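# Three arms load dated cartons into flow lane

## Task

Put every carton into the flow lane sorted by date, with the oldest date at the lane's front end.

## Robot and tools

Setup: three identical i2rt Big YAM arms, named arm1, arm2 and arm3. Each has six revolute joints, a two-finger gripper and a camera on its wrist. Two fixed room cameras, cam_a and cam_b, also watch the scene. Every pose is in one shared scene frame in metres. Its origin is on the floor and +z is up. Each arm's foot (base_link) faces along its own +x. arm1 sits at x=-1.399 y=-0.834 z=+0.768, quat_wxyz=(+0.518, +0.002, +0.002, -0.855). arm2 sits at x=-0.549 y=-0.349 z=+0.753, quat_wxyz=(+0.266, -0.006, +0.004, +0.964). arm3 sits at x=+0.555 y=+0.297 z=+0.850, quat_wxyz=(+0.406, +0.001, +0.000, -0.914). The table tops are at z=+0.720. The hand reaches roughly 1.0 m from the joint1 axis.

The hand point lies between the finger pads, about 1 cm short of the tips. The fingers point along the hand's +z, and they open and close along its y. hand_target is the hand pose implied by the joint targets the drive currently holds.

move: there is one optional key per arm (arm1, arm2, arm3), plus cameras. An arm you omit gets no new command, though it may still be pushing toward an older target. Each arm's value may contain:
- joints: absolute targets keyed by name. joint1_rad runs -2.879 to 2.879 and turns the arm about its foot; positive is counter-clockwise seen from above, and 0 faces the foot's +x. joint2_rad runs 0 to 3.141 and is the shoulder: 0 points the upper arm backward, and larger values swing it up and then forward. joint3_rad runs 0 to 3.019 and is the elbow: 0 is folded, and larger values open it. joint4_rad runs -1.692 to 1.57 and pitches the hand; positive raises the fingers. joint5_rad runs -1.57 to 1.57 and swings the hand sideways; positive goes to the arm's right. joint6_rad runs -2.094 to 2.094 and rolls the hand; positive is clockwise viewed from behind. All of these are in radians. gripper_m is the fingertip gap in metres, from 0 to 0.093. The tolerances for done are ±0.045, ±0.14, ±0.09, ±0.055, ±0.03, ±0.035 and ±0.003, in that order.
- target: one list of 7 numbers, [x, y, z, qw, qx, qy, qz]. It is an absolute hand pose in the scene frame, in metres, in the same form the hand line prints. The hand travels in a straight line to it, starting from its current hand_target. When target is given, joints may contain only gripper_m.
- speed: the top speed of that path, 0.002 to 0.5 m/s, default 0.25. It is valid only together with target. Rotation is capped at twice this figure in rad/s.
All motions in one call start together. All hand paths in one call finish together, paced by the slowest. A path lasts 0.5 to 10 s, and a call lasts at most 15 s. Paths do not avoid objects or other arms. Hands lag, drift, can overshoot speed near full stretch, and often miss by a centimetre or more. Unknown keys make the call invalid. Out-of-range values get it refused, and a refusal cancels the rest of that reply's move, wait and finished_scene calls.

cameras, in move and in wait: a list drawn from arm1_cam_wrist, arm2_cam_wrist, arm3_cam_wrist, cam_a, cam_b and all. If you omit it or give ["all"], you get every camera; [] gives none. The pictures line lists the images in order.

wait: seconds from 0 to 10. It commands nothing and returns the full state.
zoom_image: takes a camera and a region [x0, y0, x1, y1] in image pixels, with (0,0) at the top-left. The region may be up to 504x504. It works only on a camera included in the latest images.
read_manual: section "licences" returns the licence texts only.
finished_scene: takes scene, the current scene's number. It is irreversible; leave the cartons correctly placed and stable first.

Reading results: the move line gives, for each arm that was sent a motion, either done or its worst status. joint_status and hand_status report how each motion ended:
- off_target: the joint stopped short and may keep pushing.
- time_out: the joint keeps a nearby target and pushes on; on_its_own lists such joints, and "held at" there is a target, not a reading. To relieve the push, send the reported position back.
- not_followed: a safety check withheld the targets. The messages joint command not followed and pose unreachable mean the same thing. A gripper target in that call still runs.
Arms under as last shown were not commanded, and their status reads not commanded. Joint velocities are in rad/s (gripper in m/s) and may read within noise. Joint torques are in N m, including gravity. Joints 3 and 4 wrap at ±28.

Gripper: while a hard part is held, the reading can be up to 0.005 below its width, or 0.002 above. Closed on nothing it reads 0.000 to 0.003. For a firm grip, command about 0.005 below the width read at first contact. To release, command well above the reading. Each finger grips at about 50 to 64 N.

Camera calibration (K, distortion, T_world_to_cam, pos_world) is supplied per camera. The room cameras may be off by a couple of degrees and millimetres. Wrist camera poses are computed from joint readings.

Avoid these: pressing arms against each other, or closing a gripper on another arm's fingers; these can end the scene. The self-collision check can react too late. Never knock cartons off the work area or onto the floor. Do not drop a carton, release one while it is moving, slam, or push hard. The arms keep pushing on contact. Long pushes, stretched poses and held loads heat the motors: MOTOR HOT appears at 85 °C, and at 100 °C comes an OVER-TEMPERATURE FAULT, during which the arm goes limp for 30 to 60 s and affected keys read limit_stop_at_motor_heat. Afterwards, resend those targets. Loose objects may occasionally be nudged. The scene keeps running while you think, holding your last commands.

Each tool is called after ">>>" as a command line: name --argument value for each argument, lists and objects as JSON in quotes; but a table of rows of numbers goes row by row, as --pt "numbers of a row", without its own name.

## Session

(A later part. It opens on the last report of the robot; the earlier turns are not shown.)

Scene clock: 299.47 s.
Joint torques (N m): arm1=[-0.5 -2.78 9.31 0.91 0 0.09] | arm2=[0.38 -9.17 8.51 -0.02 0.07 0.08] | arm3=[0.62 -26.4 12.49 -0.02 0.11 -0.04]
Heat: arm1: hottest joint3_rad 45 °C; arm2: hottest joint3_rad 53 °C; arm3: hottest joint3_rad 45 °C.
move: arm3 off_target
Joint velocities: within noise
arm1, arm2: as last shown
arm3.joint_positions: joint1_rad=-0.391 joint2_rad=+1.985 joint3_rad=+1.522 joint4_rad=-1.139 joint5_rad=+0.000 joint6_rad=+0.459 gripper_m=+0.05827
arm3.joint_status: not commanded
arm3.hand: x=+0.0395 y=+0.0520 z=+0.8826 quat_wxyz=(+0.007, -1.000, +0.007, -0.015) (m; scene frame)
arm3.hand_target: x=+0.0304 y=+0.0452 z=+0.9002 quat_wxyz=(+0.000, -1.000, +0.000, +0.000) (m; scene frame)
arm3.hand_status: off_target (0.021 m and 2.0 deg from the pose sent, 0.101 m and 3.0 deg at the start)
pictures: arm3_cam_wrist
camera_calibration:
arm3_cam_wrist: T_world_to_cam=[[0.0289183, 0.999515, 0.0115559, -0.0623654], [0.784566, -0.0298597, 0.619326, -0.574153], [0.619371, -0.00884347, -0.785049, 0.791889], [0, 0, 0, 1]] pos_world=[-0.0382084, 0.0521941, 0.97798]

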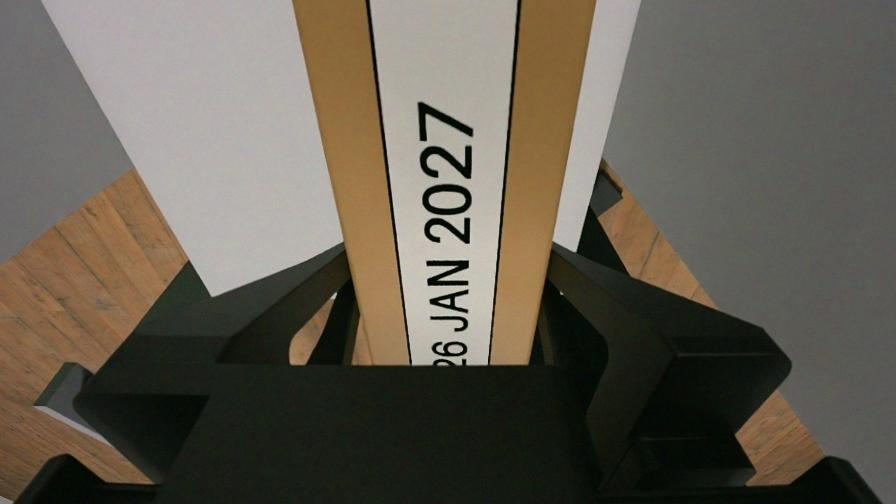

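>>> move --arm3 '{"target": [0.19, 0.11, 1.05, 0, 1, 0, 0], "speed": 0.25}' --cameras '[]'

>>> move --arm3 '{"joints": {"joint1_rad": 1.188, "joint2_rad": 1.40, "joint3_rad": 1.31, "joint4_rad": -1.48, "joint5_rad": 0, "joint6_rad": -1.0985}}' --cameras '[]'

>>> move --arm3 '{"target": [0.785, -0.338, 0.88, 0.0436, -0.0096, -0.999, 0], "speed": 0.25}' --cameras '["arm3_cam_wrist", "cam_b"]'

>>> move --arm3 '{"target": [0.782, -0.334, 0.81, 0.0436, -0.0096, -0.999, 0], "speed": 0.08}' --cameras '["arm3_cam_wrist"]'

Scene clock: 304.17 s.
Joint torques (N m): arm1=[-0.5 -2.9 9.32 0.91 -0.01 0.09] | arm2=[0.38 -9.11 8.53 -0.02 0.07 0.09] | arm3=[1.26 -16.62 11.99 -0.05 0.11 0.14]
Heat: arm1: hottest joint3_rad 45 °C; arm2: hottest joint3_rad 53 °C; arm3: hottest joint3_rad 45 °C.
move: arm3 off_target
Joint velocities: within noise
arm1, arm2: as last shown
arm3.joint_positions: joint1_rad=-0.371 joint2_rad=+1.437 joint3_rad=+1.229 joint4_rad=-1.378 joint5_rad=+0.000 joint6_rad=+0.468 gripper_m=+0.05827
arm3.joint_status: not commanded
arm3.hand: x=+0.1888 y=+0.1144 z=+1.0397 quat_wxyz=(+0.003, -1.000, +0.001, -0.008) (m; scene frame)
arm3.hand_target: x=+0.1900 y=+0.1101 z=+1.0499 quat_wxyz=(+0.000, -1.000, +0.000, +0.000) (m; scene frame)
arm3.hand_status: off_target (0.011 m and 1.0 deg from the pose sent, 0.233 m and 2.1 deg at the start)
pictures: none
No camera images: "cameras" was empty.

Scene clock: 306.07 s.
Joint torques (N m): arm1=[-0.62 -2.9 9.31 0.91 -0.01 0.09] | arm2=[0.38 -9.11 8.51 -0.02 0.07 0.09] | arm3=[0.67 -18.14 15.53 -0.2 0.01 -0.04]
Heat: arm1: hottest joint3_rad 45 °C; arm2: hottest joint3_rad 53 °C; arm3: hottest joint3_rad 45 °C.
move: arm3 done
Joint velocities: within noise
arm1, arm2: as last shown
arm3.joint_positions: joint1_rad=+1.184 joint2_rad=+1.428 joint3_rad=+1.257 joint4_rad=-1.469 joint5_rad=-0.001 joint6_rad=-1.090 gripper_m=+0.05823
arm3.joint_status: all done
arm3.hand: x=+0.7253 y=-0.0581 z=+1.0552 quat_wxyz=(+0.014, -0.016, -0.999, -0.031) (m; scene frame)
arm3.hand_target: x=+0.7311 y=-0.0668 z=+1.0855 quat_wxyz=(-0.001, -0.009, -1.000, +0.000) (m; scene frame)
arm3.hand_status: not commanded
pictures: none
No camera images: "cameras" was empty.

Scene clock: 308.67 s.
Joint torques (N m): arm1=[-0.56 -2.84 9.31 0.91 -0.01 0.09] | arm2=[0.38 -9.17 8.51 -0.03 0.07 0.08] | arm3=[-0.38 -30.51 15.5 -0.35 0.11 -0.04]
Heat: arm1: hottest joint3_rad 45 °C; arm2: hottest joint3_rad 53 °C; arm3: hottest joint3_rad 46 °C.
move: arm3 off_target
Joint velocities: within noise
arm1, arm2: as last shown
arm3.joint_positions: joint1_rad=+1.113 joint2_rad=+2.263 joint3_rad=+1.922 joint4_rad=-1.313 joint5_rad=+0.081 joint6_rad=-1.171 gripper_m=+0.05823
arm3.joint_status: not commanded
arm3.hand: x=+0.7836 y=-0.3167 z=+0.8570 quat_wxyz=(+0.052, -0.009, -0.998, -0.023) (m; scene frame)
arm3.hand_target: x=+0.7844 y=-0.3367 z=+0.8804 quat_wxyz=(+0.044, -0.010, -0.999, +0.001) (m; scene frame)
arm3.hand_status: off_target (0.031 m and 2.8 deg from the pose sent, 0.336 m and 5.0 deg at the start)
pictures: arm3_cam_wrist, cam_b
camera_calibration:
arm3_cam_wrist: T_world_to_cam=[[-0.0356047, -0.998283, -0.0465038, -0.247537], [-0.736739, -0.0052215, 0.676158, -0.00191897], [-0.67524, 0.0583355, -0.735288, 1.30081], [0, 0, 0, 1]] pos_world=[0.868128, -0.323005, 0.946253]

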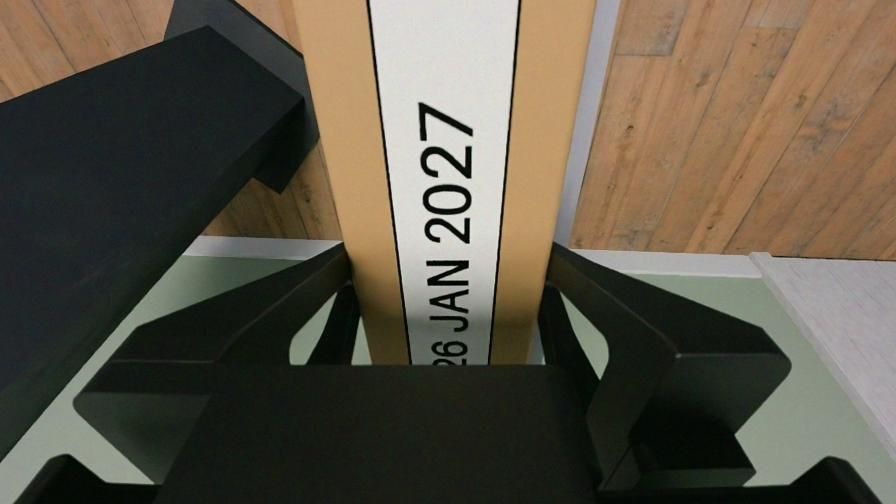

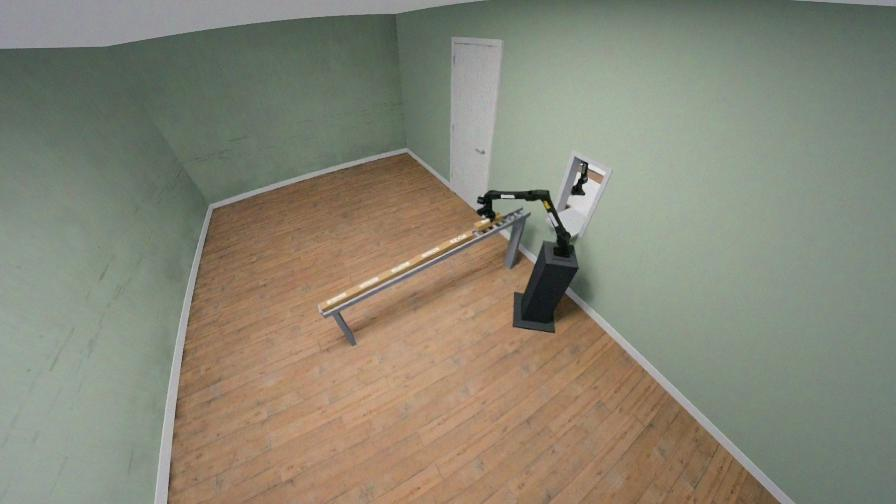

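Scene clock: 310.20 s.
Joint torques (N m): arm1=[-0.56 -2.84 9.29 0.91 -0.01 0.09] | arm2=[0.38 -9.23 8.51 -0.02 0.07 0.08] | arm3=[-0.62 -30.97 10.85 0.49 0.11 -0.04]
Heat: arm1: hottest joint3_rad 45 °C; arm2: hottest joint3_rad 53 °C; arm3: hottest joint3_rad 46 °C.
move: arm3 off_target
Joint velocities: within noise
arm1: as last shown
arm2.joint_positions: joint1_rad=-0.906 joint2_rad=+1.361 joint3_rad=+1.332 joint4_rad=-1.505 joint5_rad=-0.015 joint6_rad=+0.960 gripper_m=+0.09295
arm2.joint_status: not commanded
arm2.hand: x=-0.6030 y=+0.0507 z=+1.0062 quat_wxyz=(+0.000, +0.360, -0.933, -0.012) (m; scene frame)
arm2.hand_target: x=-0.6045 y=+0.0442 z=+0.9969 quat_wxyz=(+0.004, +0.358, -0.934, +0.003) (m; scene frame)
arm2.hand_status: not commanded
arm3.joint_positions: joint1_rad=+1.113 joint2_rad=+2.326 joint3_rad=+1.889 joint4_rad=-1.190 joint5_rad=+0.081 joint6_rad=-1.174 gripper_m=+0.05823
arm3.joint_status: not commanded
arm3.hand: x=+0.7866 y=-0.3240 z=+0.8035 quat_wxyz=(+0.047, -0.008, -0.999, -0.011) (m; scene frame)
arm3.hand_target: x=+0.7819 y=-0.3338 z=+0.8100 quat_wxyz=(+0.044, -0.010, -0.999, +0.000) (m; scene frame)
arm3.hand_status: off_target (0.013 m and 1.3 deg from the pose sent, 0.050 m and 2.8 deg at the start)
pictures: arm3_cam_wrist
camera_calibration:
arm3_cam_wrist: T_world_to_cam=[[-0.0329932, -0.999216, -0.0218619, -0.279294], [-0.743478, 0.00991873, 0.668687, 0.0526716], [-0.667946, 0.0383159, -0.743223, 1.25801], [0, 0, 0, 1]] pos_world=[0.870226, -0.3278, 0.893653]

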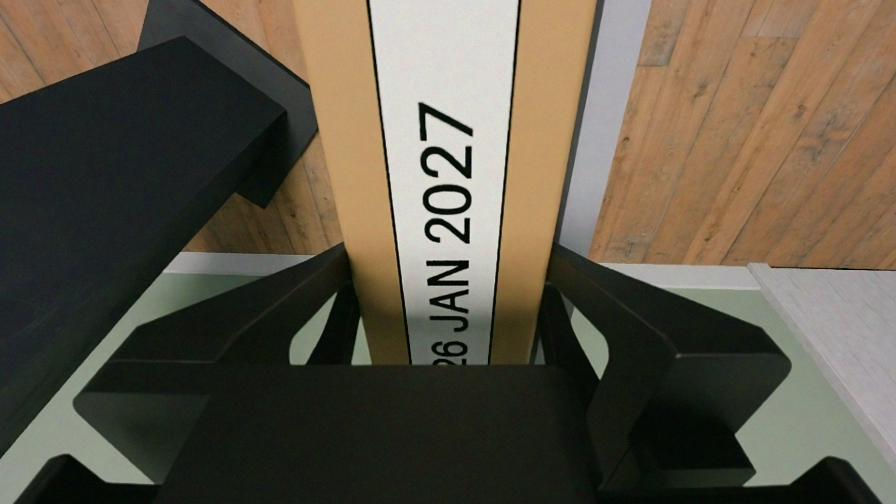

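>>> move --arm3 '{"target": [0.779, -0.343, 0.807, 0.0436, -0.0096, -0.999, 0], "speed": 0.08}' --cameras '["arm3_cam_wrist", "cam_b"]'

>>> zoom_image --camera "cam_b" --region '[300, 170, 560, 340]'

Scene clock: 314.43 s.
Joint torques (N m): arm1=[-0.62 -2.9 9.29 0.91 -0.01 0.09] | arm2=[0.38 -9.11 8.53 -0.01 0.07 0.09] | arm3=[-0.67 -30.27 13.75 0.08 0.11 -0.04]
Heat: arm1: hottest joint3_rad 45 °C; arm2: hottest joint3_rad 53 °C; arm3: hottest joint3_rad 45 °C.
move: arm3 off_target
Joint velocities: within noise
arm1.joint_positions: joint1_rad=+1.234 joint2_rad=+0.801 joint3_rad=+1.289 joint4_rad=-1.497 joint5_rad=+0.002 joint6_rad=-0.005 gripper_m=+0.09295
arm1.joint_status: not commanded
arm1.hand: x=-1.2119 y=-1.0377 z=+1.1876 quat_wxyz=(-0.254, -0.381, -0.882, +0.109) (m; scene frame)
arm1.hand_target: x=-1.2155 y=-1.0403 z=+1.1900 quat_wxyz=(-0.255, -0.390, -0.878, +0.110) (m; scene frame)
arm1.hand_status: not commanded
arm2: as last shown
arm3.joint_positions: joint1_rad=+1.103 joint2_rad=+2.341 joint3_rad=+1.889 joint4_rad=-1.190 joint5_rad=+0.081 joint6_rad=-1.182 gripper_m=+0.05823
arm3.joint_status: not commanded
arm3.hand: x=+0.7795 y=-0.3238 z=+0.7942 quat_wxyz=(+0.050, -0.008, -0.999, -0.018) (m; scene frame)
arm3.hand_target: x=+0.7787 y=-0.3422 z=+0.8073 quat_wxyz=(+0.044, -0.010, -0.999, +0.000) (m; scene frame)
arm3.hand_status: off_target (0.023 m and 2.2 deg from the pose sent, 0.021 m and 1.3 deg at the start)
pictures: arm3_cam_wrist, cam_b
camera_calibration:
arm3_cam_wrist: T_world_to_cam=[[-0.0343703, -0.998758, -0.0360749, -0.267026], [-0.74012, 0.00118017, 0.672474, 0.0450667], [-0.671596, 0.0498129, -0.739241, 1.24978], [0, 0, 0, 1]] pos_world=[0.863527, -0.329003, 0.883952]

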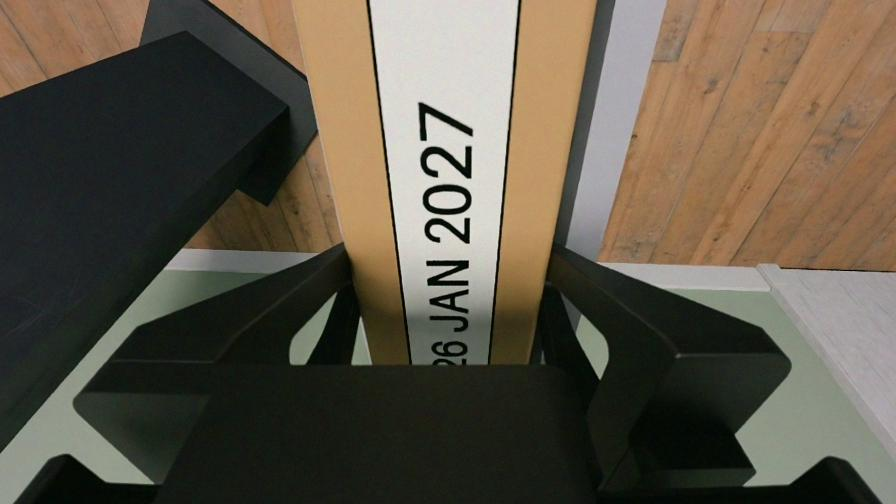

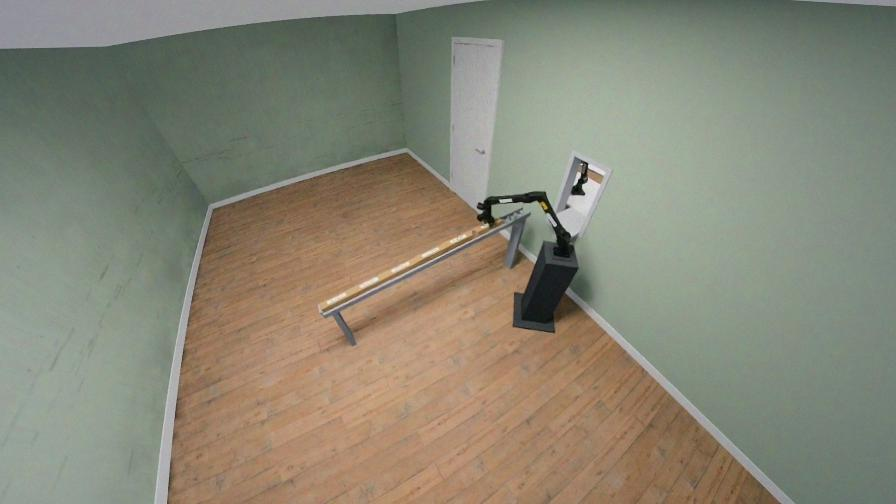

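Scaled by 1.938 from the camera's 896x504 image, which has a finer 1280x720 frame.

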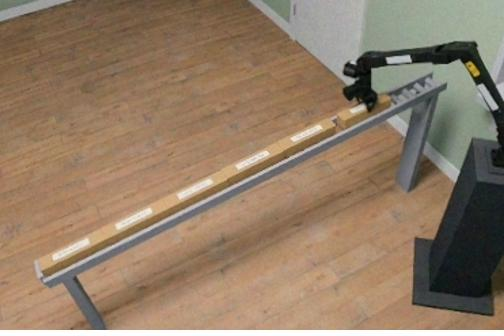

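>>> move --arm3 '{"target": [0.777, -0.353, 0.81, 0.0436, -0.0096, -0.999, 0], "speed": 0.08}' --cameras '["arm3_cam_wrist"]'

Scene clock: 319.33 s.
Joint torques (N m): arm1=[-0.62 -2.9 9.29 0.91 0 0.09] | arm2=[0.38 -9.17 8.53 -0.01 0.07 0.09] | arm3=[-0.56 -30.15 15.15 -0.27 0.11 -0.03]
Heat: arm1: hottest joint3_rad 45 °C; arm2: hottest joint3_rad 52 °C; arm3: hottest joint3_rad 46 °C.
move: arm3 off_target
Joint velocities: arm1=[within noise] | arm2=[within noise] | arm3=[-0.015 -0.044 -0.012 -0.007 -0.051 0.007 0.001]
arm1, arm2: as last shown
arm3.joint_positions: joint1_rad=+1.095 joint2_rad=+2.355 joint3_rad=+1.921 joint4_rad=-1.207 joint5_rad=+0.081 joint6_rad=-1.190 gripper_m=+0.05823
arm3.joint_status: not commanded
arm3.hand: x=+0.7767 y=-0.3314 z=+0.7955 quat_wxyz=(+0.049, -0.008, -0.999, -0.018) (m; scene frame)
arm3.hand_target: x=+0.7764 y=-0.3519 z=+0.8106 quat_wxyz=(+0.044, -0.010, -0.999, +0.001) (m; scene frame)
arm3.hand_status: off_target (0.026 m and 2.2 deg from the pose sent, 0.033 m and 2.2 deg at the start)
pictures: arm3_cam_wrist
camera_calibration:
arm3_cam_wrist: T_world_to_cam=[[-0.0343651, -0.998758, -0.0360794, -0.27477], [-0.740215, 0.00118028, 0.67237, 0.0422297], [-0.671492, 0.0498126, -0.739336, 1.24917], [0, 0, 0, 1]] pos_world=[0.860627, -0.336703, 0.885252]

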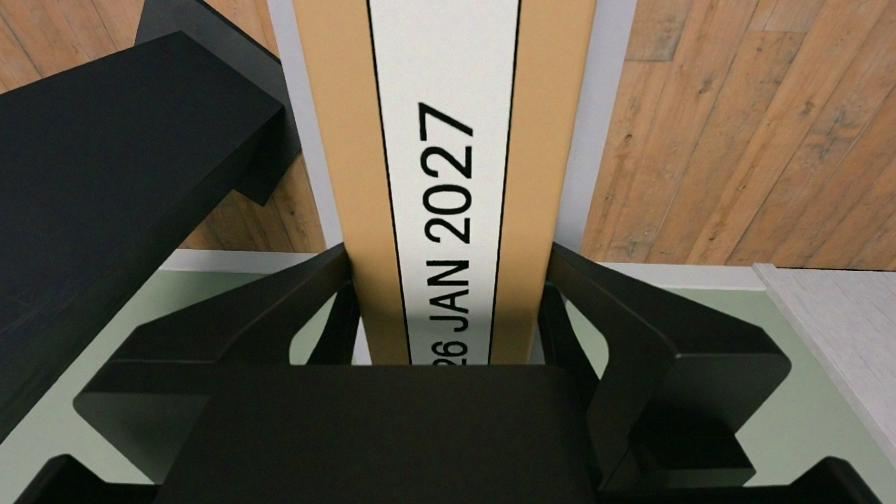

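>>> move --arm3 '{"target": [0.779, -0.335, 0.773, 0.0436, -0.0096, -0.999, 0], "speed": 0.06}' --cameras '["arm3_cam_wrist"]'

Scene clock: 323.87 s.
Joint torques (N m): arm1=[-0.62 -2.9 9.29 0.9 -0.01 0.09] | arm2=[0.38 -9.17 8.51 -0.01 0.07 0.08] | arm3=[0.21 -29.22 9.4 0.85 -0.21 0.04]
Heat: arm1: hottest joint3_rad 45 °C; arm2: hottest joint3_rad 52 °C; arm3: hottest joint3_rad 47 °C.
move: arm3 done
Joint velocities: within noise
arm1, arm2: as last shown
arm3.joint_positions: joint1_rad=+1.095 joint2_rad=+2.357 joint3_rad=+1.888 joint4_rad=-1.134 joint5_rad=+0.089 joint6_rad=-1.187 gripper_m=+0.05823
arm3.joint_status: not commanded
arm3.hand: x=+0.7767 y=-0.3354 z=+0.7825 quat_wxyz=(+0.046, -0.011, -0.999, +0.001) (m; scene frame)
arm3.hand_target: x=+0.7788 y=-0.3349 z=+0.7732 quat_wxyz=(+0.044, -0.010, -0.999, +0.000) (m; scene frame)
arm3.hand_status: done (0.010 m and 0.4 deg from the pose sent, 0.023 m and 2.2 deg at the start)
pictures: arm3_cam_wrist
camera_calibration:
arm3_cam_wrist: T_world_to_cam=[[-0.0369383, -0.999316, 0.00178395, -0.306937], [-0.744031, 0.0286937, 0.667529, 0.067051], [-0.667123, 0.02333, -0.744582, 1.23167], [0, 0, 0, 1]] pos_world=[0.860224, -0.337385, 0.872866]

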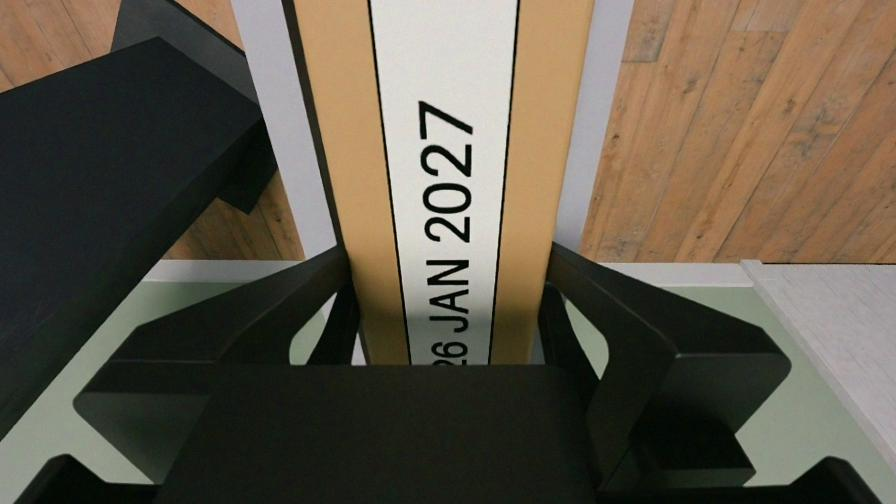

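>>> move --arm3 '{"target": [0.777, -0.333, 0.784, 0.0436, -0.0096, -0.999, 0], "speed": 0.05, "joints": {"gripper_m": 0.069}}' --cameras '[]'

>>> move --arm3 '{"target": [0.777, -0.333, 0.92, 0.0436, -0.0096, -0.999, 0], "speed": 0.25}' --cameras '["arm3_cam_wrist", "cam_b"]'

>>> zoom_image --camera "cam_b" --region '[300, 170, 560, 340]'

Scene clock: 328.07 s.
Joint torques (N m): arm1=[-0.5 -2.9 9.29 0.91 -0.01 0.09] | arm2=[0.38 -9.17 8.51 -0.02 0.07 0.08] | arm3=[0.15 -31.38 9.22 0.31 -0.08 0.05]
Heat: arm1: hottest joint3_rad 45 °C; arm2: hottest joint3_rad 52 °C; arm3: hottest joint3_rad 46 °C.
move: arm3 done
Joint velocities: within noise
arm1, arm2: as last shown
arm3.joint_positions: joint1_rad=+1.095 joint2_rad=+2.357 joint3_rad=+1.881 joint4_rad=-1.132 joint5_rad=+0.086 joint6_rad=-1.187 gripper_m=+0.06893
arm3.joint_status: all done
arm3.hand: x=+0.7764 y=-0.3329 z=+0.7802 quat_wxyz=(+0.046, -0.010, -0.999, -0.002) (m; scene frame)
arm3.hand_target: x=+0.7769 y=-0.3330 z=+0.7839 quat_wxyz=(+0.044, -0.010, -0.999, +0.000) (m; scene frame)
arm3.hand_status: done (0.004 m and 0.3 deg from the pose sent, 0.003 m and 0.4 deg at the start)
pictures: none
No camera images: "cameras" was empty.

Scene clock: 329.50 s.
Joint torques (N m): arm1=[-0.5 -2.9 9.29 0.9 -0.01 0.09] | arm2=[0.38 -9.17 8.51 -0.02 0.07 0.09] | arm3=[0.21 -27.4 13.64 -0.12 -0.07 0.04]
Heat: arm1: hottest joint3_rad 45 °C; arm2: hottest joint3_rad 52 °C; arm3: hottest joint3_rad 46 °C.
move: arm3 done
Joint velocities: within noise
arm1, arm2: as last shown
arm3.joint_positions: joint1_rad=+1.095 joint2_rad=+2.186 joint3_rad=+1.968 joint4_rad=-1.384 joint5_rad=+0.085 joint6_rad=-1.187 gripper_m=+0.06895
arm3.joint_status: not commanded
arm3.hand: x=+0.7737 y=-0.3262 z=+0.9234 quat_wxyz=(+0.044, -0.011, -0.999, +0.001) (m; scene frame)
arm3.hand_target: x=+0.7769 y=-0.3328 z=+0.9201 quat_wxyz=(+0.043, -0.010, -0.999, +0.000) (m; scene frame)
arm3.hand_status: done (0.008 m and 0.2 deg from the pose sent, 0.140 m and 0.3 deg at the start)
pictures: arm3_cam_wrist, cam_b
camera_calibration:
arm3_cam_wrist: T_world_to_cam=[[-0.0370652, -0.999312, 0.00134826, -0.297668], [-0.746623, 0.0285895, 0.664633, -0.0248693], [-0.664214, 0.0236281, -0.747169, 1.33454], [0, 0, 0, 1]] pos_world=[0.856822, -0.328285, 1.01406]

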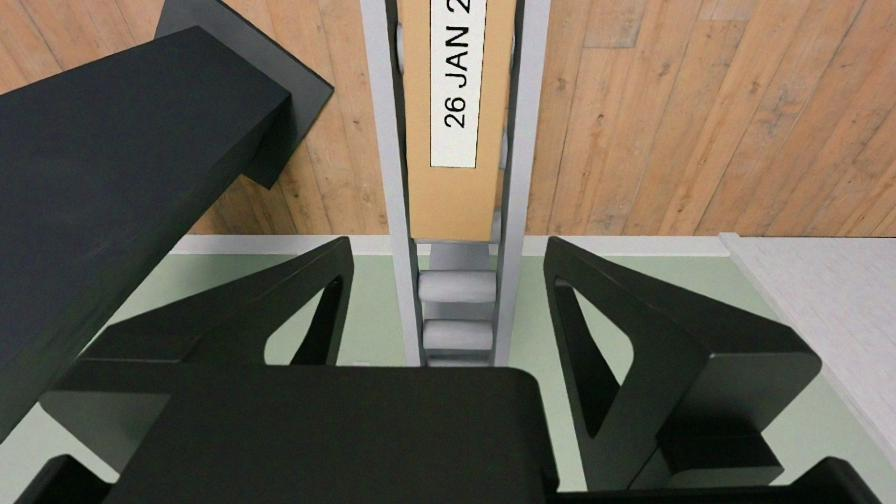

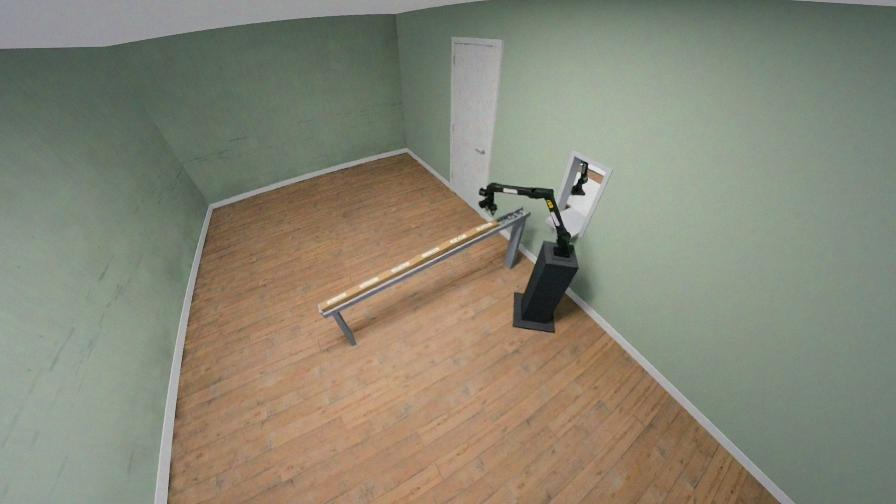

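Scaled by 1.938 from the camera's 896x504 image, which has a finer 1280x720 frame.

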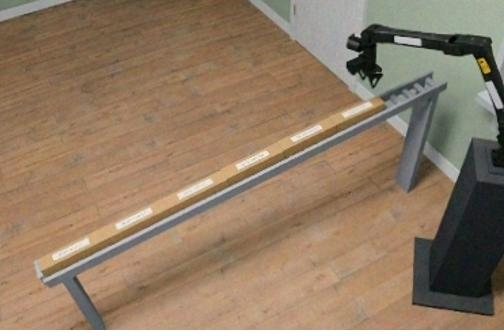

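>>> finished_scene --scene 2

The scene is finished: the task was done.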